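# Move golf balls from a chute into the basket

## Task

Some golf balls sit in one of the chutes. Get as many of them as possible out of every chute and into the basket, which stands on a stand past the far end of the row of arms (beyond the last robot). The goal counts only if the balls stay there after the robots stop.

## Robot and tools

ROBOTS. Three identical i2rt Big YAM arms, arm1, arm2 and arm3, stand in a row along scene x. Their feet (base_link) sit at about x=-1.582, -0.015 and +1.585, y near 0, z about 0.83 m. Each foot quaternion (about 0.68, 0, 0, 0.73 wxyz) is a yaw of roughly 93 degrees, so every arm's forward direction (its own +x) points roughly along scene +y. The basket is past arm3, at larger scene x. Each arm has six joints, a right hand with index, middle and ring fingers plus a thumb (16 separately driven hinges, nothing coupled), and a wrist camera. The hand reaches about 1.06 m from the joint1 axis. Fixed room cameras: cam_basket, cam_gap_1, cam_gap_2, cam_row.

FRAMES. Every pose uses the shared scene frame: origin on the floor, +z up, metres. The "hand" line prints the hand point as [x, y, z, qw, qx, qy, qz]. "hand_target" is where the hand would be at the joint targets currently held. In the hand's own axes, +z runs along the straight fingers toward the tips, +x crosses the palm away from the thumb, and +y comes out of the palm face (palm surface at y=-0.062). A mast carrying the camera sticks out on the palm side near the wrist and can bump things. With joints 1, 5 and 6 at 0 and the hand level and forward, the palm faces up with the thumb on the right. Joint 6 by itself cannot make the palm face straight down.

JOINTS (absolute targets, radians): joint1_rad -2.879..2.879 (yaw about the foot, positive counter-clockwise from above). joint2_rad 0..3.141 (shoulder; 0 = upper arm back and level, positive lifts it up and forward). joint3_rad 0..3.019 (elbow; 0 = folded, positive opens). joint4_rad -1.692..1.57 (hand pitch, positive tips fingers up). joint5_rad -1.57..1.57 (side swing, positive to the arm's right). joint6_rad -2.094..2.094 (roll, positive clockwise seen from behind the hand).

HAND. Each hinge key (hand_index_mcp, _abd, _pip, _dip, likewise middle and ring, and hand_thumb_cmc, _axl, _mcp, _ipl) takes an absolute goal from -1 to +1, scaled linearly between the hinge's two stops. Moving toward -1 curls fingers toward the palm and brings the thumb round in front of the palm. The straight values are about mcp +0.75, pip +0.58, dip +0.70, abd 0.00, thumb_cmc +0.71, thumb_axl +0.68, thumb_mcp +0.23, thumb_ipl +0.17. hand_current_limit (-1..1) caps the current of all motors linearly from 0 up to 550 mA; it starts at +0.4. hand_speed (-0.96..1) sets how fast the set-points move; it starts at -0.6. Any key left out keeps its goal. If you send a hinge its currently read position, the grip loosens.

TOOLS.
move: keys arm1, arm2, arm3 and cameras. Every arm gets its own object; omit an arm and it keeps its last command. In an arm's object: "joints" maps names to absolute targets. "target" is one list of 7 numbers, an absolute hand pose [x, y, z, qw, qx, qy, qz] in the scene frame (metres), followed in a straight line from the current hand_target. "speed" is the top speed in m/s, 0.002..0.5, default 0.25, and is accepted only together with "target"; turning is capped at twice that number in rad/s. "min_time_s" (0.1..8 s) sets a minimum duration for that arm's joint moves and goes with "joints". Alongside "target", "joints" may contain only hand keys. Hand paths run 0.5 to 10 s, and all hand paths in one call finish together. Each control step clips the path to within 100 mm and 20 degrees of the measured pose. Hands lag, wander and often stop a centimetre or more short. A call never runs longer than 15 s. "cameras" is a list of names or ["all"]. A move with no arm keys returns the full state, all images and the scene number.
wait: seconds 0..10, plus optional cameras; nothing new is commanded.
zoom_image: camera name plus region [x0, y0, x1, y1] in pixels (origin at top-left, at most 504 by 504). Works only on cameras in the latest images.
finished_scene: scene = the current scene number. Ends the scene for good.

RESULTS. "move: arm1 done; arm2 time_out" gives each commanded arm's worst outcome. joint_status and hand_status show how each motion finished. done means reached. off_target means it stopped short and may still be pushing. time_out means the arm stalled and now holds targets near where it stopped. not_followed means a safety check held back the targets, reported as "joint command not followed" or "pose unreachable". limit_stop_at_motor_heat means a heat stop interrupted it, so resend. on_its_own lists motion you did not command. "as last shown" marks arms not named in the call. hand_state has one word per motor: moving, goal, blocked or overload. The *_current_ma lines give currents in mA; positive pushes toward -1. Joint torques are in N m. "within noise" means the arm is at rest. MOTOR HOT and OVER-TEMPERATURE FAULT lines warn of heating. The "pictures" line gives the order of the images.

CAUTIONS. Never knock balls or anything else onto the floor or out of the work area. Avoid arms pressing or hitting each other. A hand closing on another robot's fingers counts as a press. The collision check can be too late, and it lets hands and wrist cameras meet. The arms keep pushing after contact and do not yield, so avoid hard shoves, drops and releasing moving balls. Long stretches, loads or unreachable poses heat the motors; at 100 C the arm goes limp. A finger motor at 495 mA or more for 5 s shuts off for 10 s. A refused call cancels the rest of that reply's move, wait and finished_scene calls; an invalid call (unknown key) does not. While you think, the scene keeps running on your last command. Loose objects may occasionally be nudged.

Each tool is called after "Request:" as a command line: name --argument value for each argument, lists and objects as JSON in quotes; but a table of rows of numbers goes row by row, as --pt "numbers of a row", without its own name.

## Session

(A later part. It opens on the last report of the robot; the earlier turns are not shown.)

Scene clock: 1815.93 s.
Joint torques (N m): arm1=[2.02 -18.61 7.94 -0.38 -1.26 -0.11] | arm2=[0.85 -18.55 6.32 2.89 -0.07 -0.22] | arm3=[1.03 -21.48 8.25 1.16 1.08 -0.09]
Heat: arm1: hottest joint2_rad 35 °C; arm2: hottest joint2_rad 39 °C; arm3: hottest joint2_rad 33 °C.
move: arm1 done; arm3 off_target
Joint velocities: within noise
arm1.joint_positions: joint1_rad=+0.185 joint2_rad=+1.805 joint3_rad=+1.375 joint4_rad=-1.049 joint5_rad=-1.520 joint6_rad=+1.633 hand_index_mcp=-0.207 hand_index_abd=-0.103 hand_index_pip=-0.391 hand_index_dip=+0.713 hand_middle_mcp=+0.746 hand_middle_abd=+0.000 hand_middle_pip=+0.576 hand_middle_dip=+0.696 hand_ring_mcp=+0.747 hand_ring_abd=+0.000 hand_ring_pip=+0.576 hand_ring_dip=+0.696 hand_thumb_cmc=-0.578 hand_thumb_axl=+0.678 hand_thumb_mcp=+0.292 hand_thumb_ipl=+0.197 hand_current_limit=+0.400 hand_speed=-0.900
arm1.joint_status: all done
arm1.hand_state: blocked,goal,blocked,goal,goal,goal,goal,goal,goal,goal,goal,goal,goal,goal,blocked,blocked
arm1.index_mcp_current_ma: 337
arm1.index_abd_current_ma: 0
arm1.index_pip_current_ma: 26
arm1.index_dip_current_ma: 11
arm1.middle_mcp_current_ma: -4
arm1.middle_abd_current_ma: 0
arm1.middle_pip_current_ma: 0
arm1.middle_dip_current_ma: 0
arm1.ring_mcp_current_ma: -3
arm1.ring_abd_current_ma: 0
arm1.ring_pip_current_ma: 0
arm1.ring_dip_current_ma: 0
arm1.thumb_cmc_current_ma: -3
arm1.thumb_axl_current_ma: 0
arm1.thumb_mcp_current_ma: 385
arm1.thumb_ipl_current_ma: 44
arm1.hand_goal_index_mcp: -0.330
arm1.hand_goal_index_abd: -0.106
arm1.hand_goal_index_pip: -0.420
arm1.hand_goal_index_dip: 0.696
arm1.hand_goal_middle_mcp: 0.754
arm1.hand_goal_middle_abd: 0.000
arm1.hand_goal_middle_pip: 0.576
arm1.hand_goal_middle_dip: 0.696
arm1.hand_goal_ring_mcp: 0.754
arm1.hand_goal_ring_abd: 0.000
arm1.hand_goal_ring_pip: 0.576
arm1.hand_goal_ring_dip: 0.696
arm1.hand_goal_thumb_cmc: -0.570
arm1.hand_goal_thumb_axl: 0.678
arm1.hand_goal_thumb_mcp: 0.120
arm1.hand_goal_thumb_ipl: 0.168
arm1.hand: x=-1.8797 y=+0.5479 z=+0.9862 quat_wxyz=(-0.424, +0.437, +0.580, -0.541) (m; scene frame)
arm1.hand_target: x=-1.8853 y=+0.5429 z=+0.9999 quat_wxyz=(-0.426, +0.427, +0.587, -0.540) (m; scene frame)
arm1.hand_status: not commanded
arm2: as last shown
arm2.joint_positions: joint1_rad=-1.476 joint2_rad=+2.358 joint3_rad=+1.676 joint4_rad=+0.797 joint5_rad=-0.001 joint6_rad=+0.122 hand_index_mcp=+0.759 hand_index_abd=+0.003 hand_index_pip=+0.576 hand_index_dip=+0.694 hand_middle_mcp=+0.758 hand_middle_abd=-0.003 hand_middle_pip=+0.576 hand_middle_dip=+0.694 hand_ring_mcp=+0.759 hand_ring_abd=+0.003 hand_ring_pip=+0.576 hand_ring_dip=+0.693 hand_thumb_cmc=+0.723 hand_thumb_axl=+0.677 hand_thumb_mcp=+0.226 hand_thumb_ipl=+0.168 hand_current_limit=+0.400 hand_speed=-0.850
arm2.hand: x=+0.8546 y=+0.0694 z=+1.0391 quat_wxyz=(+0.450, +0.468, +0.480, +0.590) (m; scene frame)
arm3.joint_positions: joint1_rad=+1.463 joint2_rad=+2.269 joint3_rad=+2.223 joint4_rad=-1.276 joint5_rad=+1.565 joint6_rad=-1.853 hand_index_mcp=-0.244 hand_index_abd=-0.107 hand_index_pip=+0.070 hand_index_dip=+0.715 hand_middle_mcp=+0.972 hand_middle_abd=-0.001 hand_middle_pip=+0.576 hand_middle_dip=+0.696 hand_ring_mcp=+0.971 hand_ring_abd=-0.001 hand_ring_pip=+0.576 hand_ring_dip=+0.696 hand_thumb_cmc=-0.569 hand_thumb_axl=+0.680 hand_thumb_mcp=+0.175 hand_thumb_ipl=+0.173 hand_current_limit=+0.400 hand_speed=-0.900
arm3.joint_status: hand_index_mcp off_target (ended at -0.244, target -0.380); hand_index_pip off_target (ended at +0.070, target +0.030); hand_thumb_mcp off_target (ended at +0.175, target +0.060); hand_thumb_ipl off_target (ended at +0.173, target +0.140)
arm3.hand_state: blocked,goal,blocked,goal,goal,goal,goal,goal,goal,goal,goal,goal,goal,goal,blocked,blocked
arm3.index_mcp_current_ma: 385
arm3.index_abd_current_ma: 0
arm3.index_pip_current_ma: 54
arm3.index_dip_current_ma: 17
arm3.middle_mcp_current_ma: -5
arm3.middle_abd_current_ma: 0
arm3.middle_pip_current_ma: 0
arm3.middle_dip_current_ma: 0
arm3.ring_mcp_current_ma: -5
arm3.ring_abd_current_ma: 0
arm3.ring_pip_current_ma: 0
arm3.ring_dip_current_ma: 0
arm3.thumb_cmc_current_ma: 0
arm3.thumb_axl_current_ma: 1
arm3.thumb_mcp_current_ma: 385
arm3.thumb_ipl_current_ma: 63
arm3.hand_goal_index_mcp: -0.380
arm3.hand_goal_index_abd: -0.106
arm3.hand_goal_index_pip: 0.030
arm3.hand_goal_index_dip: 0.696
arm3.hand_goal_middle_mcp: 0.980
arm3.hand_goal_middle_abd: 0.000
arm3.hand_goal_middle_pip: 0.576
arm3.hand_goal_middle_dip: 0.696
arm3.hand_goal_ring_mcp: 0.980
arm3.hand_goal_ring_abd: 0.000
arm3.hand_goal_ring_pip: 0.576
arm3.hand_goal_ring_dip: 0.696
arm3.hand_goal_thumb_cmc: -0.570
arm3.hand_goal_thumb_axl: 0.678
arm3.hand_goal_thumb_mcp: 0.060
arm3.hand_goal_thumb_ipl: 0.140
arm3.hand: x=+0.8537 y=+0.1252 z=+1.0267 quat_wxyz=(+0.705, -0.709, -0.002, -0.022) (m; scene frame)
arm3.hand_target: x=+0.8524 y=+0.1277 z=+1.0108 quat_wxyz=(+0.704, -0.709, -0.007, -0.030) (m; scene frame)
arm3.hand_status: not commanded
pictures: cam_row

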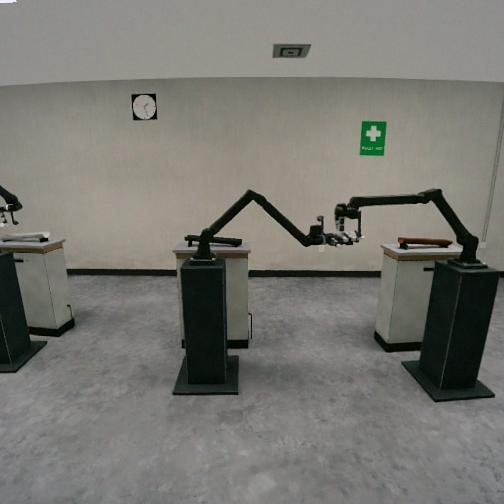

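Request:
move --arm1 '{"joints":{"joint2_rad":1.2,"joint3_rad":1.25,"joint4_rad":-1.6},"min_time_s":4}' --arm3 '{"joints":{"joint3_rad":2.4,"joint4_rad":-1.40},"min_time_s":3}' --cameras '["cam_gap_2"]'

Request:
move --arm1 '{"joints":{"joint1_rad":-0.8,"joint2_rad":1.3,"joint3_rad":1.65,"joint4_rad":-1.6,"joint5_rad":-0.4,"joint6_rad":0.5},"min_time_s":6}' --arm2 '{"joints":{"hand_speed":-0.6,"hand_index_mcp":-0.342,"hand_index_pip":-0.882,"hand_index_dip":0.406,"hand_ring_mcp":-0.342,"hand_ring_pip":-0.882,"hand_ring_dip":0.406,"hand_middle_mcp":0.411,"hand_middle_pip":-0.08,"hand_middle_dip":0.696}}' --arm3 '{"joints":{"joint2_rad":1.9,"joint3_rad":2.25,"joint4_rad":-1.65},"min_time_s":4}' --cameras '["cam_gap_1", "cam_gap_2", "cam_row"]'

Scene clock: 1823.73 s.
Joint torques (N m): arm1=[2.02 -9.64 8.65 -0.5 -1.26 -0.09] | arm2=[0.62 -18.78 6.43 2.88 -0.05 -0.2] | arm3=[1.08 -21.54 12.74 0.43 1.11 -0.09]
Heat: arm1: hottest joint2_rad 35 °C; arm2: hottest joint2_rad 39 °C; arm3: hottest joint2_rad 33 °C.
move: arm1 done; arm3 done
Joint velocities: within noise
arm1.joint_positions: joint1_rad=+0.185 joint2_rad=+1.213 joint3_rad=+1.248 joint4_rad=-1.589 joint5_rad=-1.520 joint6_rad=+1.633 hand_index_mcp=-0.207 hand_index_abd=-0.103 hand_index_pip=-0.391 hand_index_dip=+0.713 hand_middle_mcp=+0.746 hand_middle_abd=+0.000 hand_middle_pip=+0.576 hand_middle_dip=+0.696 hand_ring_mcp=+0.747 hand_ring_abd=+0.000 hand_ring_pip=+0.576 hand_ring_dip=+0.696 hand_thumb_cmc=-0.578 hand_thumb_axl=+0.678 hand_thumb_mcp=+0.292 hand_thumb_ipl=+0.197 hand_current_limit=+0.400 hand_speed=-0.900
arm1.joint_status: all done
arm1.hand_state: blocked,goal,blocked,goal,goal,goal,goal,goal,goal,goal,goal,goal,goal,goal,blocked,blocked
arm1.index_mcp_current_ma: 337
arm1.index_abd_current_ma: 0
arm1.index_pip_current_ma: 26
arm1.index_dip_current_ma: 11
arm1.middle_mcp_current_ma: -4
arm1.middle_abd_current_ma: 0
arm1.middle_pip_current_ma: 0
arm1.middle_dip_current_ma: 0
arm1.ring_mcp_current_ma: -3
arm1.ring_abd_current_ma: 0
arm1.ring_pip_current_ma: 0
arm1.ring_dip_current_ma: 0
arm1.thumb_cmc_current_ma: -3
arm1.thumb_axl_current_ma: 0
arm1.thumb_mcp_current_ma: 385
arm1.thumb_ipl_current_ma: 44
arm1.hand_goal_index_mcp: -0.330
arm1.hand_goal_index_abd: -0.106
arm1.hand_goal_index_pip: -0.420
arm1.hand_goal_index_dip: 0.696
arm1.hand_goal_middle_mcp: 0.754
arm1.hand_goal_middle_abd: 0.000
arm1.hand_goal_middle_pip: 0.576
arm1.hand_goal_middle_dip: 0.696
arm1.hand_goal_ring_mcp: 0.754
arm1.hand_goal_ring_abd: 0.000
arm1.hand_goal_ring_pip: 0.576
arm1.hand_goal_ring_dip: 0.696
arm1.hand_goal_thumb_cmc: -0.570
arm1.hand_goal_thumb_axl: 0.678
arm1.hand_goal_thumb_mcp: 0.120
arm1.hand_goal_thumb_ipl: 0.168
arm1.hand: x=-1.8287 y=+0.3558 z=+1.1880 quat_wxyz=(-0.402, +0.458, +0.564, -0.557) (m; scene frame)
arm1.hand_target: x=-1.8310 y=+0.3485 z=+1.1934 quat_wxyz=(-0.401, +0.452, +0.568, -0.559) (m; scene frame)
arm1.hand_status: not commanded
arm2: as last shown
arm2.joint_positions: joint1_rad=-1.476 joint2_rad=+2.359 joint3_rad=+1.676 joint4_rad=+0.797 joint5_rad=-0.001 joint6_rad=+0.122 hand_index_mcp=+0.759 hand_index_abd=+0.003 hand_index_pip=+0.576 hand_index_dip=+0.694 hand_middle_mcp=+0.758 hand_middle_abd=-0.003 hand_middle_pip=+0.576 hand_middle_dip=+0.694 hand_ring_mcp=+0.759 hand_ring_abd=+0.003 hand_ring_pip=+0.576 hand_ring_dip=+0.693 hand_thumb_cmc=+0.723 hand_thumb_axl=+0.677 hand_thumb_mcp=+0.226 hand_thumb_ipl=+0.168 hand_current_limit=+0.400 hand_speed=-0.850
arm2.middle_mcp_current_ma: 38
arm2.hand: x=+0.8547 y=+0.0695 z=+1.0381 quat_wxyz=(+0.449, +0.468, +0.480, +0.590) (m; scene frame)
arm2.hand_target: x=+0.8540 y=+0.0576 z=+1.0357 quat_wxyz=(+0.459, +0.466, +0.476, +0.588) (m; scene frame)
arm3.joint_positions: joint1_rad=+1.463 joint2_rad=+2.269 joint3_rad=+2.346 joint4_rad=-1.393 joint5_rad=+1.564 joint6_rad=-1.853 hand_index_mcp=-0.244 hand_index_abd=-0.103 hand_index_pip=+0.078 hand_index_dip=+0.722 hand_middle_mcp=+0.972 hand_middle_abd=-0.001 hand_middle_pip=+0.576 hand_middle_dip=+0.696 hand_ring_mcp=+0.971 hand_ring_abd=-0.001 hand_ring_pip=+0.576 hand_ring_dip=+0.696 hand_thumb_cmc=-0.567 hand_thumb_axl=+0.680 hand_thumb_mcp=+0.166 hand_thumb_ipl=+0.173 hand_current_limit=+0.400 hand_speed=-0.900
arm3.joint_status: all done
arm3.hand_state: blocked,goal,blocked,blocked,goal,goal,goal,goal,goal,goal,goal,goal,goal,goal,blocked,blocked
arm3.index_mcp_current_ma: 385
arm3.index_abd_current_ma: 1
arm3.index_pip_current_ma: 73
arm3.index_dip_current_ma: 27
arm3.middle_mcp_current_ma: -5
arm3.middle_abd_current_ma: 0
arm3.middle_pip_current_ma: 0
arm3.middle_dip_current_ma: 0
arm3.ring_mcp_current_ma: -5
arm3.ring_abd_current_ma: 0
arm3.ring_pip_current_ma: 0
arm3.ring_dip_current_ma: 0
arm3.thumb_cmc_current_ma: 1
arm3.thumb_axl_current_ma: 1
arm3.thumb_mcp_current_ma: 385
arm3.thumb_ipl_current_ma: 63
arm3.hand_goal_index_mcp: -0.380
arm3.hand_goal_index_abd: -0.106
arm3.hand_goal_index_pip: 0.030
arm3.hand_goal_index_dip: 0.696
arm3.hand_goal_middle_mcp: 0.980
arm3.hand_goal_middle_abd: 0.000
arm3.hand_goal_middle_pip: 0.576
arm3.hand_goal_middle_dip: 0.696
arm3.hand_goal_ring_mcp: 0.980
arm3.hand_goal_ring_abd: 0.000
arm3.hand_goal_ring_pip: 0.576
arm3.hand_goal_ring_dip: 0.696
arm3.hand_goal_thumb_cmc: -0.570
arm3.hand_goal_thumb_axl: 0.678
arm3.hand_goal_thumb_mcp: 0.060
arm3.hand_goal_thumb_ipl: 0.140
arm3.hand: x=+0.8534 y=+0.1251 z=+1.0737 quat_wxyz=(+0.704, -0.710, +0.001, -0.020) (m; scene frame)
arm3.hand_target: x=+0.8466 y=+0.1279 z=+1.0812 quat_wxyz=(+0.705, -0.709, +0.009, -0.014) (m; scene frame)
arm3.hand_status: not commanded
pictures: cam_gap_2

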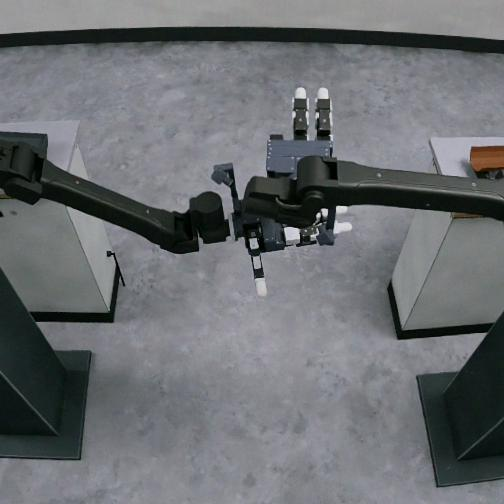

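Scene clock: 1830.37 s.
Joint torques (N m): arm1=[0.03 -9.29 13.65 0.36 -0.23 -0.27] | arm2=[1.44 -18.2 6.19 2.07 -0.16 -0.18] | arm3=[0.97 -20.89 8.06 0.43 1.09 -0.09]
Heat: arm1: hottest joint2_rad 34 °C; arm2: hottest joint2_rad 38 °C; arm3: hottest joint2_rad 33 °C.
move: arm1 done; arm2 done; arm3 done
Joint velocities: within noise
arm1.joint_positions: joint1_rad=-0.785 joint2_rad=+1.292 joint3_rad=+1.590 joint4_rad=-1.589 joint5_rad=-0.403 joint6_rad=+0.513 hand_index_mcp=-0.207 hand_index_abd=-0.101 hand_index_pip=-0.390 hand_index_dip=+0.714 hand_middle_mcp=+0.750 hand_middle_abd=+0.000 hand_middle_pip=+0.576 hand_middle_dip=+0.696 hand_ring_mcp=+0.750 hand_ring_abd=+0.000 hand_ring_pip=+0.576 hand_ring_dip=+0.696 hand_thumb_cmc=-0.578 hand_thumb_axl=+0.678 hand_thumb_mcp=+0.290 hand_thumb_ipl=+0.197 hand_current_limit=+0.400 hand_speed=-0.900
arm1.joint_status: all done
arm1.hand_state: blocked,goal,blocked,goal,goal,goal,goal,goal,goal,goal,goal,goal,goal,goal,blocked,blocked
arm1.index_mcp_current_ma: 337
arm1.index_abd_current_ma: 1
arm1.index_pip_current_ma: 29
arm1.index_dip_current_ma: 12
arm1.middle_mcp_current_ma: -1
arm1.middle_abd_current_ma: 0
arm1.middle_pip_current_ma: 0
arm1.middle_dip_current_ma: 0
arm1.ring_mcp_current_ma: -1
arm1.ring_abd_current_ma: 0
arm1.ring_pip_current_ma: 0
arm1.ring_dip_current_ma: 0
arm1.thumb_cmc_current_ma: -3
arm1.thumb_axl_current_ma: 0
arm1.thumb_mcp_current_ma: 385
arm1.thumb_ipl_current_ma: 44
arm1.hand_goal_index_mcp: -0.330
arm1.hand_goal_index_abd: -0.106
arm1.hand_goal_index_pip: -0.420
arm1.hand_goal_index_dip: 0.696
arm1.hand_goal_middle_mcp: 0.754
arm1.hand_goal_middle_abd: 0.000
arm1.hand_goal_middle_pip: 0.576
arm1.hand_goal_middle_dip: 0.696
arm1.hand_goal_ring_mcp: 0.754
arm1.hand_goal_ring_abd: 0.000
arm1.hand_goal_ring_pip: 0.576
arm1.hand_goal_ring_dip: 0.696
arm1.hand_goal_thumb_cmc: -0.570
arm1.hand_goal_thumb_axl: 0.678
arm1.hand_goal_thumb_mcp: 0.120
arm1.hand_goal_thumb_ipl: 0.168
arm1.hand: x=-1.2824 y=+0.4737 z=+1.2307 quat_wxyz=(-0.178, +0.533, +0.813, +0.154) (m; scene frame)
arm1.hand_target: x=-1.2731 y=+0.4748 z=+1.2559 quat_wxyz=(-0.172, +0.529, +0.813, +0.175) (m; scene frame)
arm1.hand_status: not commanded
arm2.joint_positions: joint1_rad=-1.483 joint2_rad=+2.352 joint3_rad=+1.679 joint4_rad=+0.813 joint5_rad=+0.001 joint6_rad=+0.117 hand_index_mcp=-0.340 hand_index_abd=+0.003 hand_index_pip=-0.882 hand_index_dip=+0.408 hand_middle_mcp=+0.430 hand_middle_abd=-0.003 hand_middle_pip=-0.075 hand_middle_dip=+0.694 hand_ring_mcp=-0.340 hand_ring_abd=+0.003 hand_ring_pip=-0.882 hand_ring_dip=+0.409 hand_thumb_cmc=+0.723 hand_thumb_axl=+0.677 hand_thumb_mcp=+0.226 hand_thumb_ipl=+0.168 hand_current_limit=+0.400 hand_speed=-0.600
arm2.joint_status: all done
arm2.hand_state: goal,goal,goal,goal,goal,goal,goal,goal,goal,goal,goal,goal,goal,goal,goal,goal
arm2.index_mcp_current_ma: 9
arm2.index_abd_current_ma: 13
arm2.index_pip_current_ma: 1
arm2.index_dip_current_ma: 10
arm2.middle_mcp_current_ma: 86
arm2.middle_abd_current_ma: -10
arm2.middle_pip_current_ma: 20
arm2.middle_dip_current_ma: -9
arm2.ring_mcp_current_ma: 9
arm2.ring_abd_current_ma: 13
arm2.ring_pip_current_ma: 1
arm2.ring_dip_current_ma: 12
arm2.thumb_cmc_current_ma: 41
arm2.thumb_axl_current_ma: -4
arm2.thumb_mcp_current_ma: -2
arm2.thumb_ipl_current_ma: -2
arm2.hand_goal_index_mcp: -0.342
arm2.hand_goal_index_abd: 0.000
arm2.hand_goal_index_pip: -0.882
arm2.hand_goal_index_dip: 0.406
arm2.hand_goal_middle_mcp: 0.412
arm2.hand_goal_middle_abd: 0.000
arm2.hand_goal_middle_pip: -0.080
arm2.hand_goal_middle_dip: 0.696
arm2.hand_goal_ring_mcp: -0.342
arm2.hand_goal_ring_abd: 0.000
arm2.hand_goal_ring_pip: -0.882
arm2.hand_goal_ring_dip: 0.406
arm2.hand_goal_thumb_cmc: 0.714
arm2.hand_goal_thumb_axl: 0.678
arm2.hand_goal_thumb_mcp: 0.226
arm2.hand_goal_thumb_ipl: 0.168
arm2.hand: x=+0.8532 y=+0.0632 z=+1.0495 quat_wxyz=(+0.459, +0.463, +0.473, +0.593) (m; scene frame)
arm2.hand_target: x=+0.8540 y=+0.0576 z=+1.0354 quat_wxyz=(+0.459, +0.467, +0.476, +0.588) (m; scene frame)
arm2.hand_status: not commanded
arm3.joint_positions: joint1_rad=+1.464 joint2_rad=+1.926 joint3_rad=+2.251 joint4_rad=-1.643 joint5_rad=+1.564 joint6_rad=-1.853 hand_index_mcp=-0.246 hand_index_abd=-0.107 hand_index_pip=+0.087 hand_index_dip=+0.727 hand_middle_mcp=+0.972 hand_middle_abd=-0.001 hand_middle_pip=+0.576 hand_middle_dip=+0.696 hand_ring_mcp=+0.971 hand_ring_abd=-0.001 hand_ring_pip=+0.576 hand_ring_dip=+0.696 hand_thumb_cmc=-0.566 hand_thumb_axl=+0.680 hand_thumb_mcp=+0.158 hand_thumb_ipl=+0.173 hand_current_limit=+0.400 hand_speed=-0.900
arm3.joint_status: all done
arm3.hand_state: blocked,goal,blocked,blocked,goal,goal,goal,goal,goal,goal,goal,goal,goal,goal,blocked,blocked
arm3.index_mcp_current_ma: 385
arm3.index_abd_current_ma: 0
arm3.index_pip_current_ma: 95
arm3.index_dip_current_ma: 36
arm3.middle_mcp_current_ma: -5
arm3.middle_abd_current_ma: 0
arm3.middle_pip_current_ma: 0
arm3.middle_dip_current_ma: 0
arm3.ring_mcp_current_ma: -5
arm3.ring_abd_current_ma: 0
arm3.ring_pip_current_ma: 0
arm3.ring_dip_current_ma: 0
arm3.thumb_cmc_current_ma: 1
arm3.thumb_axl_current_ma: 1
arm3.thumb_mcp_current_ma: 345
arm3.thumb_ipl_current_ma: 63
arm3.hand_goal_index_mcp: -0.380
arm3.hand_goal_index_abd: -0.106
arm3.hand_goal_index_pip: 0.030
arm3.hand_goal_index_dip: 0.696
arm3.hand_goal_middle_mcp: 0.980
arm3.hand_goal_middle_abd: 0.000
arm3.hand_goal_middle_pip: 0.576
arm3.hand_goal_middle_dip: 0.696
arm3.hand_goal_ring_mcp: 0.980
arm3.hand_goal_ring_abd: 0.000
arm3.hand_goal_ring_pip: 0.576
arm3.hand_goal_ring_dip: 0.696
arm3.hand_goal_thumb_cmc: -0.570
arm3.hand_goal_thumb_axl: 0.678
arm3.hand_goal_thumb_mcp: 0.060
arm3.hand_goal_thumb_ipl: 0.140
arm3.hand: x=+0.9727 y=+0.1210 z=+1.2516 quat_wxyz=(+0.705, -0.709, +0.000, -0.020) (m; scene frame)
arm3.hand_target: x=+0.9832 y=+0.1233 z=+1.2661 quat_wxyz=(+0.705, -0.709, +0.005, -0.018) (m; scene frame)
arm3.hand_status: not commanded
pictures: cam_gap_1, cam_gap_2, cam_row

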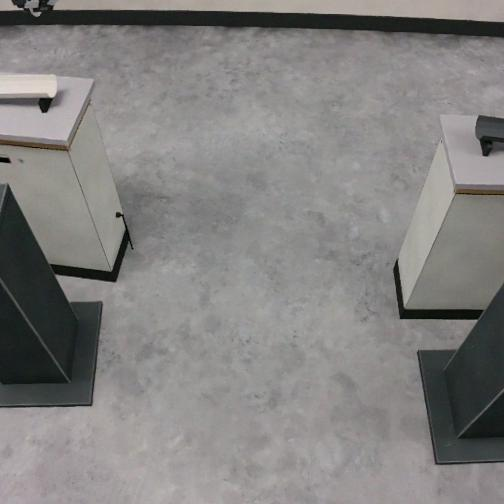

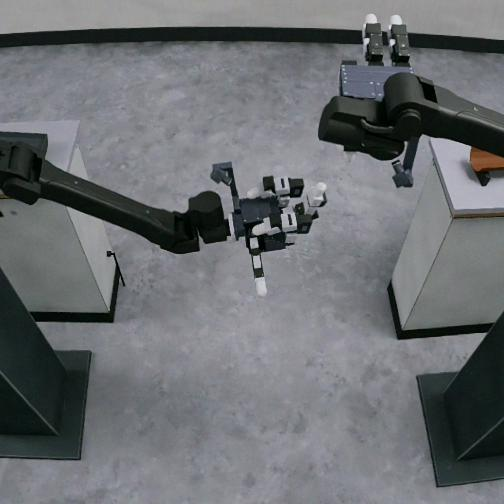

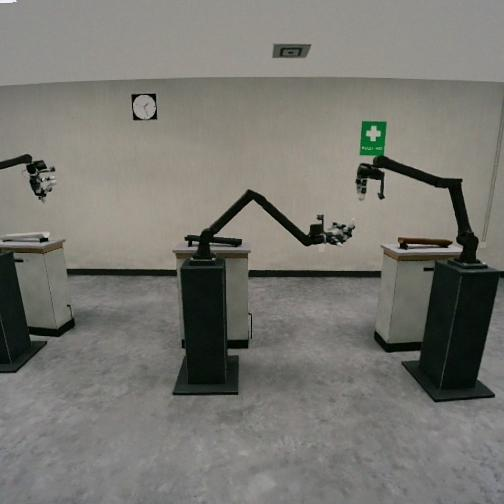

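Request:
move --arm1 '{"joints":{"joint1_rad":-1.52,"joint2_rad":1.4,"joint3_rad":1.6,"joint4_rad":-1.62,"joint5_rad":1.5,"joint6_rad":-1.57},"min_time_s":7}' --arm2 '{"joints":{"joint1_rad":-1.45,"joint2_rad":1.7,"joint3_rad":1.75,"joint4_rad":0.2,"joint5_rad":0,"joint6_rad":0.12},"min_time_s":5}' --arm3 '{"joints":{"joint1_rad":0,"joint3_rad":2.28,"joint4_rad":-1.68},"min_time_s":5}' --cameras '["cam_gap_1", "cam_basket", "cam_row"]'

Request:
zoom_image --camera "cam_row" --region '[350, 110, 504, 264]'

Scene clock: 1841.43 s.
Joint torques (N m): arm1=[-0.15 -10.34 9.42 -0.14 1.37 -0.12] | arm2=[3.31 -16.73 12.4 1.74 -0.17 -0.12] | arm3=[1.32 -20.78 10.37 0.4 1.1 -0.09]
Heat: arm1: hottest joint2_rad 34 °C; arm2: hottest joint2_rad 38 °C; arm3: hottest joint2_rad 34 °C.
move: arm1 done; arm2 done; arm3 done
Joint velocities: within noise
arm1.joint_positions: joint1_rad=-1.505 joint2_rad=+1.392 joint3_rad=+1.590 joint4_rad=-1.610 joint5_rad=+1.496 joint6_rad=-1.562 hand_index_mcp=-0.207 hand_index_abd=-0.101 hand_index_pip=-0.389 hand_index_dip=+0.714 hand_middle_mcp=+0.746 hand_middle_abd=+0.000 hand_middle_pip=+0.576 hand_middle_dip=+0.696 hand_ring_mcp=+0.747 hand_ring_abd=+0.000 hand_ring_pip=+0.576 hand_ring_dip=+0.696 hand_thumb_cmc=-0.589 hand_thumb_axl=+0.678 hand_thumb_mcp=+0.289 hand_thumb_ipl=+0.197 hand_current_limit=+0.400 hand_speed=-0.900
arm1.joint_status: all done
arm1.hand_state: blocked,goal,blocked,goal,goal,goal,goal,goal,goal,goal,goal,goal,goal,goal,blocked,blocked
arm1.index_mcp_current_ma: 337
arm1.index_abd_current_ma: 1
arm1.index_pip_current_ma: 29
arm1.index_dip_current_ma: 12
arm1.middle_mcp_current_ma: -3
arm1.middle_abd_current_ma: 0
arm1.middle_pip_current_ma: 0
arm1.middle_dip_current_ma: 0
arm1.ring_mcp_current_ma: -2
arm1.ring_abd_current_ma: 0
arm1.ring_pip_current_ma: 0
arm1.ring_dip_current_ma: 0
arm1.thumb_cmc_current_ma: -14
arm1.thumb_axl_current_ma: 0
arm1.thumb_mcp_current_ma: 385
arm1.thumb_ipl_current_ma: 44
arm1.hand_goal_index_mcp: -0.330
arm1.hand_goal_index_abd: -0.106
arm1.hand_goal_index_pip: -0.420
arm1.hand_goal_index_dip: 0.696
arm1.hand_goal_middle_mcp: 0.754
arm1.hand_goal_middle_abd: 0.000
arm1.hand_goal_middle_pip: 0.576
arm1.hand_goal_middle_dip: 0.696
arm1.hand_goal_ring_mcp: 0.754
arm1.hand_goal_ring_abd: 0.000
arm1.hand_goal_ring_pip: 0.576
arm1.hand_goal_ring_dip: 0.696
arm1.hand_goal_thumb_cmc: -0.570
arm1.hand_goal_thumb_axl: 0.678
arm1.hand_goal_thumb_mcp: 0.120
arm1.hand_goal_thumb_ipl: 0.168
arm1.hand: x=-1.1201 y=+0.0008 z=+1.2661 quat_wxyz=(+0.113, +0.006, +0.729, -0.675) (m; scene frame)
arm1.hand_target: x=-1.1206 y=-0.0064 z=+1.2667 quat_wxyz=(+0.102, +0.006, +0.728, -0.678) (m; scene frame)
arm1.hand_status: not commanded
arm2.joint_positions: joint1_rad=-1.464 joint2_rad=+1.732 joint3_rad=+1.687 joint4_rad=+0.204 joint5_rad=+0.001 joint6_rad=+0.117 hand_index_mcp=-0.340 hand_index_abd=+0.003 hand_index_pip=-0.882 hand_index_dip=+0.408 hand_middle_mcp=+0.430 hand_middle_abd=-0.003 hand_middle_pip=-0.075 hand_middle_dip=+0.694 hand_ring_mcp=-0.340 hand_ring_abd=+0.003 hand_ring_pip=-0.882 hand_ring_dip=+0.409 hand_thumb_cmc=+0.723 hand_thumb_axl=+0.677 hand_thumb_mcp=+0.226 hand_thumb_ipl=+0.168 hand_current_limit=+0.400 hand_speed=-0.600
arm2.joint_status: all done
arm2.hand_state: goal,goal,goal,goal,goal,goal,goal,goal,goal,goal,goal,goal,goal,goal,goal,goal
arm2.index_mcp_current_ma: 9
arm2.index_abd_current_ma: 13
arm2.index_pip_current_ma: 1
arm2.index_dip_current_ma: 10
arm2.middle_mcp_current_ma: 86
arm2.middle_abd_current_ma: -10
arm2.middle_pip_current_ma: 20
arm2.middle_dip_current_ma: -9
arm2.ring_mcp_current_ma: 9
arm2.ring_abd_current_ma: 13
arm2.ring_pip_current_ma: 0
arm2.ring_dip_current_ma: 12
arm2.thumb_cmc_current_ma: 41
arm2.thumb_axl_current_ma: -4
arm2.thumb_mcp_current_ma: -2
arm2.thumb_ipl_current_ma: -2
arm2.hand_goal_index_mcp: -0.342
arm2.hand_goal_index_abd: 0.000
arm2.hand_goal_index_pip: -0.882
arm2.hand_goal_index_dip: 0.406
arm2.hand_goal_middle_mcp: 0.412
arm2.hand_goal_middle_abd: 0.000
arm2.hand_goal_middle_pip: -0.080
arm2.hand_goal_middle_dip: 0.696
arm2.hand_goal_ring_mcp: -0.342
arm2.hand_goal_ring_abd: 0.000
arm2.hand_goal_ring_pip: -0.882
arm2.hand_goal_ring_dip: 0.406
arm2.hand_goal_thumb_cmc: 0.714
arm2.hand_goal_thumb_axl: 0.678
arm2.hand_goal_thumb_mcp: 0.226
arm2.hand_goal_thumb_ipl: 0.168
arm2.hand: x=+0.7516 y=+0.0633 z=+1.4187 quat_wxyz=(+0.457, +0.453, +0.471, +0.603) (m; scene frame)
arm2.hand_target: x=+0.7282 y=+0.0701 z=+1.4794 quat_wxyz=(+0.469, +0.426, +0.449, +0.630) (m; scene frame)
arm2.hand_status: not commanded
arm3.joint_positions: joint1_rad=+0.000 joint2_rad=+1.926 joint3_rad=+2.251 joint4_rad=-1.673 joint5_rad=+1.564 joint6_rad=-1.853 hand_index_mcp=-0.246 hand_index_abd=-0.107 hand_index_pip=+0.087 hand_index_dip=+0.727 hand_middle_mcp=+0.972 hand_middle_abd=-0.001 hand_middle_pip=+0.576 hand_middle_dip=+0.696 hand_ring_mcp=+0.971 hand_ring_abd=-0.001 hand_ring_pip=+0.576 hand_ring_dip=+0.696 hand_thumb_cmc=-0.566 hand_thumb_axl=+0.680 hand_thumb_mcp=+0.158 hand_thumb_ipl=+0.173 hand_current_limit=+0.400 hand_speed=-0.900
arm3.joint_status: all done
arm3.hand_state: blocked,goal,blocked,blocked,goal,goal,goal,goal,goal,goal,goal,goal,goal,goal,blocked,blocked
arm3.index_mcp_current_ma: 385
arm3.index_abd_current_ma: 0
arm3.index_pip_current_ma: 96
arm3.index_dip_current_ma: 36
arm3.middle_mcp_current_ma: -5
arm3.middle_abd_current_ma: 0
arm3.middle_pip_current_ma: 0
arm3.middle_dip_current_ma: 0
arm3.ring_mcp_current_ma: -5
arm3.ring_abd_current_ma: 0
arm3.ring_pip_current_ma: 0
arm3.ring_dip_current_ma: 0
arm3.thumb_cmc_current_ma: 1
arm3.thumb_axl_current_ma: 1
arm3.thumb_mcp_current_ma: 345
arm3.thumb_ipl_current_ma: 63
arm3.hand_goal_index_mcp: -0.380
arm3.hand_goal_index_abd: -0.106
arm3.hand_goal_index_pip: 0.030
arm3.hand_goal_index_dip: 0.696
arm3.hand_goal_middle_mcp: 0.980
arm3.hand_goal_middle_abd: 0.000
arm3.hand_goal_middle_pip: 0.576
arm3.hand_goal_middle_dip: 0.696
arm3.hand_goal_ring_mcp: 0.980
arm3.hand_goal_ring_abd: 0.000
arm3.hand_goal_ring_pip: 0.576
arm3.hand_goal_ring_dip: 0.696
arm3.hand_goal_thumb_cmc: -0.570
arm3.hand_goal_thumb_axl: 0.678
arm3.hand_goal_thumb_mcp: 0.060
arm3.hand_goal_thumb_ipl: 0.140
arm3.hand: x=+1.7109 y=+0.5542 z=+1.2499 quat_wxyz=(+0.503, -0.535, +0.466, -0.493) (m; scene frame)
arm3.hand_target: x=+1.7119 y=+0.5453 z=+1.2762 quat_wxyz=(+0.513, -0.525, +0.477, -0.483) (m; scene frame)
arm3.hand_status: not commanded
pictures: cam_basket, cam_gap_1, cam_row

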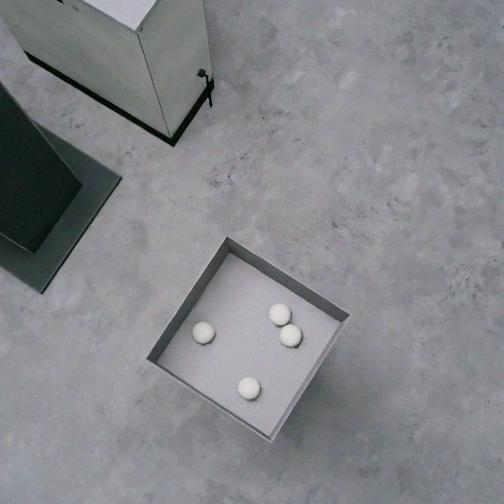

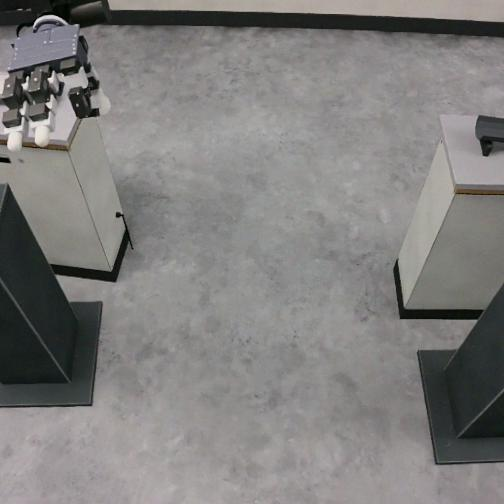

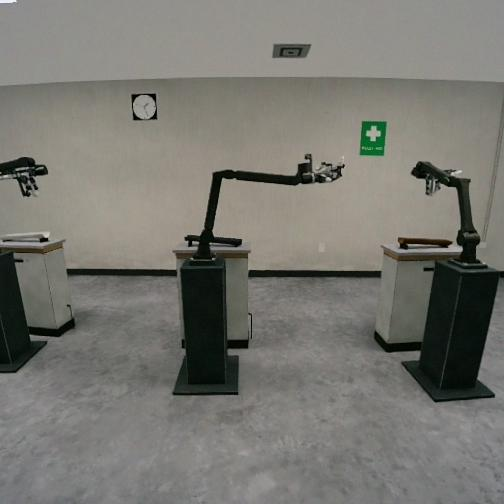

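Scaled by 3.273.

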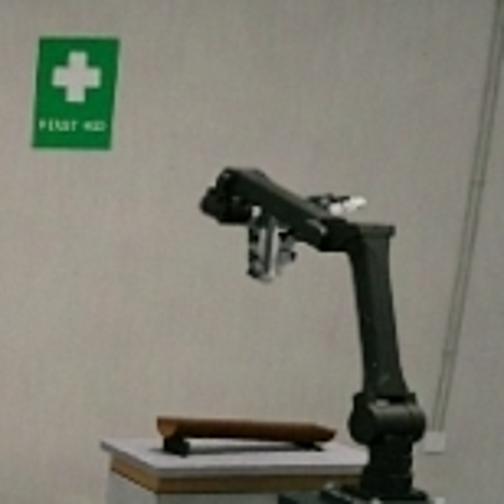

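Request:
move --arm2 '{"joints":{"joint1_rad":1.627,"joint2_rad":1.85,"joint3_rad":1.95,"joint4_rad":-1.16,"joint5_rad":1.393,"joint6_rad":1.19},"min_time_s":6.5}' --arm3 '{"joints":{"joint1_rad":-1.56},"min_time_s":5}'

Request:
move --arm1 '{"joints":{"joint1_rad":-1.585,"joint2_rad":1.99,"joint3_rad":2.13,"joint4_rad":-1.66,"joint6_rad":-1.58},"min_time_s":4}' --arm2 '{"joints":{"joint1_rad":1.632,"joint2_rad":2.435,"joint3_rad":1.99,"joint4_rad":-0.60},"min_time_s":5}' --arm3 '{"joints":{"joint2_rad":2.5,"joint3_rad":2.72,"joint4_rad":-1.5},"min_time_s":4}' --cameras '["cam_gap_1", "arm2_cam_wrist", "cam_basket"]'

Scene clock: 1852.57 s.
Joint torques (N m): arm1=[-0.03 -10.4 9.4 -0.1 1.37 -0.11] | arm2=[1.9 -13.1 11.33 0.18 1.07 -0.06] | arm3=[1.38 -20.84 10.37 0.4 1.1 -0.09]
Heat: arm1: hottest joint2_rad 34 °C; arm2: hottest joint2_rad 38 °C; arm3: hottest joint2_rad 35 °C.
move: arm2 done; arm3 done
Joint velocities: within noise
arm1: as last shown
arm1.joint_positions: joint1_rad=-1.505 joint2_rad=+1.392 joint3_rad=+1.590 joint4_rad=-1.610 joint5_rad=+1.496 joint6_rad=-1.563 hand_index_mcp=-0.207 hand_index_abd=-0.101 hand_index_pip=-0.389 hand_index_dip=+0.714 hand_middle_mcp=+0.746 hand_middle_abd=+0.000 hand_middle_pip=+0.576 hand_middle_dip=+0.696 hand_ring_mcp=+0.747 hand_ring_abd=+0.000 hand_ring_pip=+0.576 hand_ring_dip=+0.696 hand_thumb_cmc=-0.589 hand_thumb_axl=+0.678 hand_thumb_mcp=+0.289 hand_thumb_ipl=+0.197 hand_current_limit=+0.400 hand_speed=-0.900
arm1.hand: x=-1.1202 y=+0.0008 z=+1.2660 quat_wxyz=(+0.113, +0.006, +0.729, -0.675) (m; scene frame)
arm2.joint_positions: joint1_rad=+1.633 joint2_rad=+1.834 joint3_rad=+1.890 joint4_rad=-1.153 joint5_rad=+1.390 joint6_rad=+1.182 hand_index_mcp=-0.340 hand_index_abd=+0.003 hand_index_pip=-0.882 hand_index_dip=+0.408 hand_middle_mcp=+0.430 hand_middle_abd=-0.002 hand_middle_pip=-0.075 hand_middle_dip=+0.694 hand_ring_mcp=-0.340 hand_ring_abd=+0.003 hand_ring_pip=-0.882 hand_ring_dip=+0.409 hand_thumb_cmc=+0.723 hand_thumb_axl=+0.677 hand_thumb_mcp=+0.226 hand_thumb_ipl=+0.168 hand_current_limit=+0.400 hand_speed=-0.600
arm2.joint_status: all done
arm2.hand_state: goal,goal,goal,goal,goal,goal,goal,goal,goal,goal,goal,goal,goal,goal,goal,goal
arm2.index_mcp_current_ma: 9
arm2.index_abd_current_ma: 12
arm2.index_pip_current_ma: 1
arm2.index_dip_current_ma: 10
arm2.middle_mcp_current_ma: 86
arm2.middle_abd_current_ma: -8
arm2.middle_pip_current_ma: 20
arm2.middle_dip_current_ma: -9
arm2.ring_mcp_current_ma: 9
arm2.ring_abd_current_ma: 12
arm2.ring_pip_current_ma: 0
arm2.ring_dip_current_ma: 12
arm2.thumb_cmc_current_ma: 41
arm2.thumb_axl_current_ma: -4
arm2.thumb_mcp_current_ma: -2
arm2.thumb_ipl_current_ma: -2
arm2.hand_goal_index_mcp: -0.342
arm2.hand_goal_index_abd: 0.000
arm2.hand_goal_index_pip: -0.882
arm2.hand_goal_index_dip: 0.406
arm2.hand_goal_middle_mcp: 0.412
arm2.hand_goal_middle_abd: 0.000
arm2.hand_goal_middle_pip: -0.080
arm2.hand_goal_middle_dip: 0.696
arm2.hand_goal_ring_mcp: -0.342
arm2.hand_goal_ring_abd: 0.000
arm2.hand_goal_ring_pip: -0.882
arm2.hand_goal_ring_dip: 0.406
arm2.hand_goal_thumb_cmc: 0.714
arm2.hand_goal_thumb_axl: 0.678
arm2.hand_goal_thumb_mcp: 0.226
arm2.hand_goal_thumb_ipl: 0.168
arm2.hand: x=-0.6118 y=+0.0961 z=+1.3294 quat_wxyz=(-0.098, -0.035, +0.761, +0.641) (m; scene frame)
arm2.hand_target: x=-0.6145 y=+0.0992 z=+1.3447 quat_wxyz=(-0.113, -0.017, +0.759, +0.641) (m; scene frame)
arm2.hand_status: not commanded
arm3.joint_positions: joint1_rad=-1.561 joint2_rad=+1.926 joint3_rad=+2.251 joint4_rad=-1.673 joint5_rad=+1.564 joint6_rad=-1.853 hand_index_mcp=-0.246 hand_index_abd=-0.107 hand_index_pip=+0.087 hand_index_dip=+0.727 hand_middle_mcp=+0.972 hand_middle_abd=-0.001 hand_middle_pip=+0.576 hand_middle_dip=+0.696 hand_ring_mcp=+0.971 hand_ring_abd=-0.001 hand_ring_pip=+0.576 hand_ring_dip=+0.696 hand_thumb_cmc=-0.566 hand_thumb_axl=+0.680 hand_thumb_mcp=+0.158 hand_thumb_ipl=+0.173 hand_current_limit=+0.400 hand_speed=-0.900
arm3.joint_status: all done
arm3.hand_state: blocked,goal,blocked,blocked,goal,goal,goal,goal,goal,goal,goal,goal,goal,goal,blocked,blocked
arm3.index_mcp_current_ma: 385
arm3.index_abd_current_ma: 0
arm3.index_pip_current_ma: 96
arm3.index_dip_current_ma: 36
arm3.middle_mcp_current_ma: -5
arm3.middle_abd_current_ma: 0
arm3.middle_pip_current_ma: 0
arm3.middle_dip_current_ma: 0
arm3.ring_mcp_current_ma: -5
arm3.ring_abd_current_ma: 0
arm3.ring_pip_current_ma: 0
arm3.ring_dip_current_ma: 0
arm3.thumb_cmc_current_ma: 1
arm3.thumb_axl_current_ma: 1
arm3.thumb_mcp_current_ma: 345
arm3.thumb_ipl_current_ma: 63
arm3.hand_goal_index_mcp: -0.380
arm3.hand_goal_index_abd: -0.106
arm3.hand_goal_index_pip: 0.030
arm3.hand_goal_index_dip: 0.696
arm3.hand_goal_middle_mcp: 0.980
arm3.hand_goal_middle_abd: 0.000
arm3.hand_goal_middle_pip: 0.576
arm3.hand_goal_middle_dip: 0.696
arm3.hand_goal_ring_mcp: 0.980
arm3.hand_goal_ring_abd: 0.000
arm3.hand_goal_ring_pip: 0.576
arm3.hand_goal_ring_dip: 0.696
arm3.hand_goal_thumb_cmc: -0.570
arm3.hand_goal_thumb_axl: 0.678
arm3.hand_goal_thumb_mcp: 0.060
arm3.hand_goal_thumb_ipl: 0.140
arm3.hand: x=+2.2115 y=-0.1901 z=+1.2494 quat_wxyz=(+0.010, -0.053, +0.707, -0.705) (m; scene frame)
arm3.hand_target: x=+2.2027 y=-0.1907 z=+1.2758 quat_wxyz=(+0.025, -0.038, +0.708, -0.705) (m; scene frame)
arm3.hand_status: not commanded
pictures: none

Scene clock: 1858.03 s.
Joint torques (N m): arm1=[-0.26 -19.55 13.05 -0.38 1.35 -0.15] | arm2=[1.96 -18.26 10.06 1.02 1.04 -0.06] | arm3=[1.38 -23.71 12.49 1.18 1.1 -0.09]
Heat: arm1: hottest joint2_rad 34 °C; arm2: hottest joint2_rad 37 °C; arm3: hottest joint2_rad 35 °C.
move: arm1 done; arm2 done; arm3 done
Joint velocities: within noise
arm1.joint_positions: joint1_rad=-1.568 joint2_rad=+1.985 joint3_rad=+2.073 joint4_rad=-1.650 joint5_rad=+1.497 joint6_rad=-1.572 hand_index_mcp=-0.207 hand_index_abd=-0.101 hand_index_pip=-0.389 hand_index_dip=+0.714 hand_middle_mcp=+0.746 hand_middle_abd=+0.000 hand_middle_pip=+0.576 hand_middle_dip=+0.696 hand_ring_mcp=+0.747 hand_ring_abd=+0.000 hand_ring_pip=+0.576 hand_ring_dip=+0.696 hand_thumb_cmc=-0.589 hand_thumb_axl=+0.678 hand_thumb_mcp=+0.289 hand_thumb_ipl=+0.197 hand_current_limit=+0.400 hand_speed=-0.900
arm1.joint_status: all done
arm1.hand_state: blocked,goal,blocked,goal,goal,goal,goal,goal,goal,goal,goal,goal,goal,goal,blocked,blocked
arm1.index_mcp_current_ma: 337
arm1.index_abd_current_ma: 1
arm1.index_pip_current_ma: 29
arm1.index_dip_current_ma: 12
arm1.middle_mcp_current_ma: -4
arm1.middle_abd_current_ma: 0
arm1.middle_pip_current_ma: 0
arm1.middle_dip_current_ma: 0
arm1.ring_mcp_current_ma: -3
arm1.ring_abd_current_ma: 0
arm1.ring_pip_current_ma: 0
arm1.ring_dip_current_ma: 0
arm1.thumb_cmc_current_ma: -14
arm1.thumb_axl_current_ma: 0
arm1.thumb_mcp_current_ma: 385
arm1.thumb_ipl_current_ma: 44
arm1.hand_goal_index_mcp: -0.330
arm1.hand_goal_index_abd: -0.106
arm1.hand_goal_index_pip: -0.420
arm1.hand_goal_index_dip: 0.696
arm1.hand_goal_middle_mcp: 0.754
arm1.hand_goal_middle_abd: 0.000
arm1.hand_goal_middle_pip: 0.576
arm1.hand_goal_middle_dip: 0.696
arm1.hand_goal_ring_mcp: 0.754
arm1.hand_goal_ring_abd: 0.000
arm1.hand_goal_ring_pip: 0.576
arm1.hand_goal_ring_dip: 0.696
arm1.hand_goal_thumb_cmc: -0.570
arm1.hand_goal_thumb_axl: 0.678
arm1.hand_goal_thumb_mcp: 0.120
arm1.hand_goal_thumb_ipl: 0.168
arm1.hand: x=-0.9319 y=-0.0131 z=+1.1549 quat_wxyz=(+0.034, -0.025, +0.729, -0.683) (m; scene frame)
arm1.hand_target: x=-0.9285 y=-0.0240 z=+1.1754 quat_wxyz=(+0.041, -0.007, +0.728, -0.684) (m; scene frame)
arm1.hand_status: not commanded
arm2.joint_positions: joint1_rad=+1.633 joint2_rad=+2.423 joint3_rad=+1.936 joint4_rad=-0.612 joint5_rad=+1.390 joint6_rad=+1.182 hand_index_mcp=-0.340 hand_index_abd=+0.003 hand_index_pip=-0.882 hand_index_dip=+0.408 hand_middle_mcp=+0.430 hand_middle_abd=-0.002 hand_middle_pip=-0.075 hand_middle_dip=+0.694 hand_ring_mcp=-0.340 hand_ring_abd=+0.003 hand_ring_pip=-0.882 hand_ring_dip=+0.409 hand_thumb_cmc=+0.723 hand_thumb_axl=+0.677 hand_thumb_mcp=+0.226 hand_thumb_ipl=+0.168 hand_current_limit=+0.400 hand_speed=-0.600
arm2.joint_status: all done
arm2.hand_state: goal,goal,goal,goal,goal,goal,goal,goal,goal,goal,goal,goal,goal,goal,goal,goal
arm2.index_mcp_current_ma: 9
arm2.index_abd_current_ma: 12
arm2.index_pip_current_ma: 1
arm2.index_dip_current_ma: 10
arm2.middle_mcp_current_ma: 86
arm2.middle_abd_current_ma: -8
arm2.middle_pip_current_ma: 20
arm2.middle_dip_current_ma: -9
arm2.ring_mcp_current_ma: 9
arm2.ring_abd_current_ma: 12
arm2.ring_pip_current_ma: 0
arm2.ring_dip_current_ma: 12
arm2.thumb_cmc_current_ma: 41
arm2.thumb_axl_current_ma: -4
arm2.thumb_mcp_current_ma: -2
arm2.thumb_ipl_current_ma: -2
arm2.hand_goal_index_mcp: -0.342
arm2.hand_goal_index_abd: 0.000
arm2.hand_goal_index_pip: -0.882
arm2.hand_goal_index_dip: 0.406
arm2.hand_goal_middle_mcp: 0.412
arm2.hand_goal_middle_abd: 0.000
arm2.hand_goal_middle_pip: -0.080
arm2.hand_goal_middle_dip: 0.696
arm2.hand_goal_ring_mcp: -0.342
arm2.hand_goal_ring_abd: 0.000
arm2.hand_goal_ring_pip: -0.882
arm2.hand_goal_ring_dip: 0.406
arm2.hand_goal_thumb_cmc: 0.714
arm2.hand_goal_thumb_axl: 0.678
arm2.hand_goal_thumb_mcp: 0.226
arm2.hand_goal_thumb_ipl: 0.168
arm2.hand: x=-0.7377 y=+0.0815 z=+0.9812 quat_wxyz=(-0.097, -0.036, +0.761, +0.641) (m; scene frame)
arm2.hand_target: x=-0.7467 y=+0.0810 z=+0.9929 quat_wxyz=(-0.120, -0.014, +0.759, +0.640) (m; scene frame)
arm2.hand_status: not commanded
arm3.joint_positions: joint1_rad=-1.561 joint2_rad=+2.483 joint3_rad=+2.667 joint4_rad=-1.512 joint5_rad=+1.564 joint6_rad=-1.853 hand_index_mcp=-0.246 hand_index_abd=-0.107 hand_index_pip=+0.087 hand_index_dip=+0.727 hand_middle_mcp=+0.972 hand_middle_abd=-0.001 hand_middle_pip=+0.576 hand_middle_dip=+0.696 hand_ring_mcp=+0.971 hand_ring_abd=-0.001 hand_ring_pip=+0.576 hand_ring_dip=+0.696 hand_thumb_cmc=-0.566 hand_thumb_axl=+0.680 hand_thumb_mcp=+0.158 hand_thumb_ipl=+0.173 hand_current_limit=+0.400 hand_speed=-0.900
arm3.joint_status: all done
arm3.hand_state: blocked,goal,blocked,blocked,goal,goal,goal,goal,goal,goal,goal,goal,goal,goal,blocked,blocked
arm3.index_mcp_current_ma: 385
arm3.index_abd_current_ma: 0
arm3.index_pip_current_ma: 96
arm3.index_dip_current_ma: 36
arm3.middle_mcp_current_ma: -5
arm3.middle_abd_current_ma: 0
arm3.middle_pip_current_ma: 0
arm3.middle_dip_current_ma: 0
arm3.ring_mcp_current_ma: -5
arm3.ring_abd_current_ma: 0
arm3.ring_pip_current_ma: 0
arm3.ring_dip_current_ma: 0
arm3.thumb_cmc_current_ma: 1
arm3.thumb_axl_current_ma: 1
arm3.thumb_mcp_current_ma: 345
arm3.thumb_ipl_current_ma: 63
arm3.hand_goal_index_mcp: -0.380
arm3.hand_goal_index_abd: -0.106
arm3.hand_goal_index_pip: 0.030
arm3.hand_goal_index_dip: 0.696
arm3.hand_goal_middle_mcp: 0.980
arm3.hand_goal_middle_abd: 0.000
arm3.hand_goal_middle_pip: 0.576
arm3.hand_goal_middle_dip: 0.696
arm3.hand_goal_ring_mcp: 0.980
arm3.hand_goal_ring_abd: 0.000
arm3.hand_goal_ring_pip: 0.576
arm3.hand_goal_ring_dip: 0.696
arm3.hand_goal_thumb_cmc: -0.570
arm3.hand_goal_thumb_axl: 0.678
arm3.hand_goal_thumb_mcp: 0.060
arm3.hand_goal_thumb_ipl: 0.140
arm3.hand: x=+2.3730 y=-0.1760 z=+1.0444 quat_wxyz=(+0.017, -0.046, +0.708, -0.705) (m; scene frame)
arm3.hand_target: x=+2.3803 y=-0.1750 z=+1.0539 quat_wxyz=(+0.032, -0.031, +0.708, -0.704) (m; scene frame)
arm3.hand_status: not commanded
pictures: arm2_cam_wrist, cam_basket, cam_gap_1
camera_calibration:
arm2_cam_wrist: T_world_to_cam=[[0.824973, 0.250922, 0.506417, 0.12486], [0.506929, -0.724696, -0.466731, 0.840955], [0.249885, 0.641758, -0.725055, 0.971948], [0, 0, 0, 1]] pos_world=[-0.772186, -0.0456484, 1.03398]

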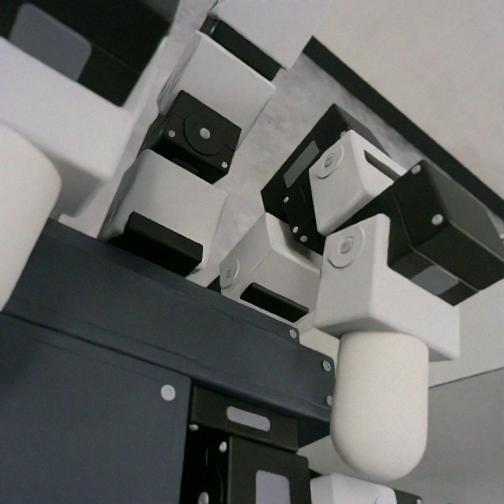

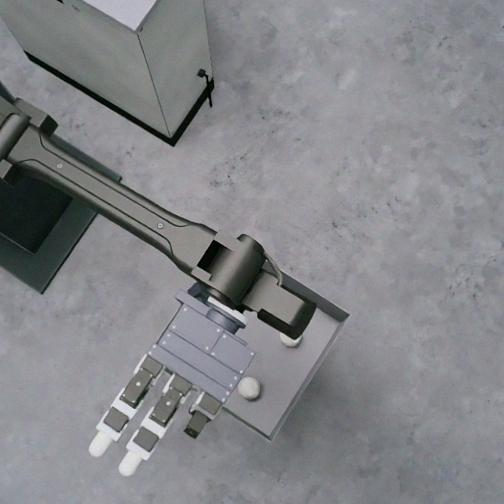

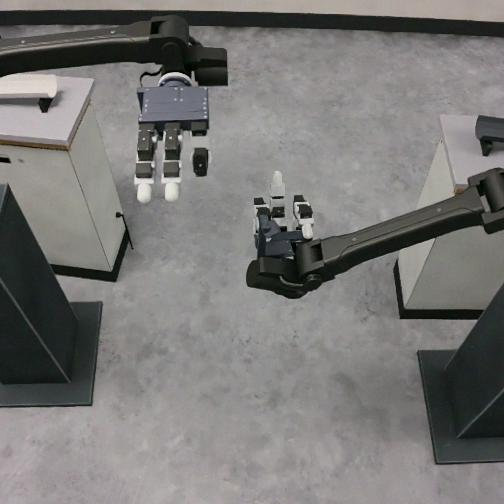

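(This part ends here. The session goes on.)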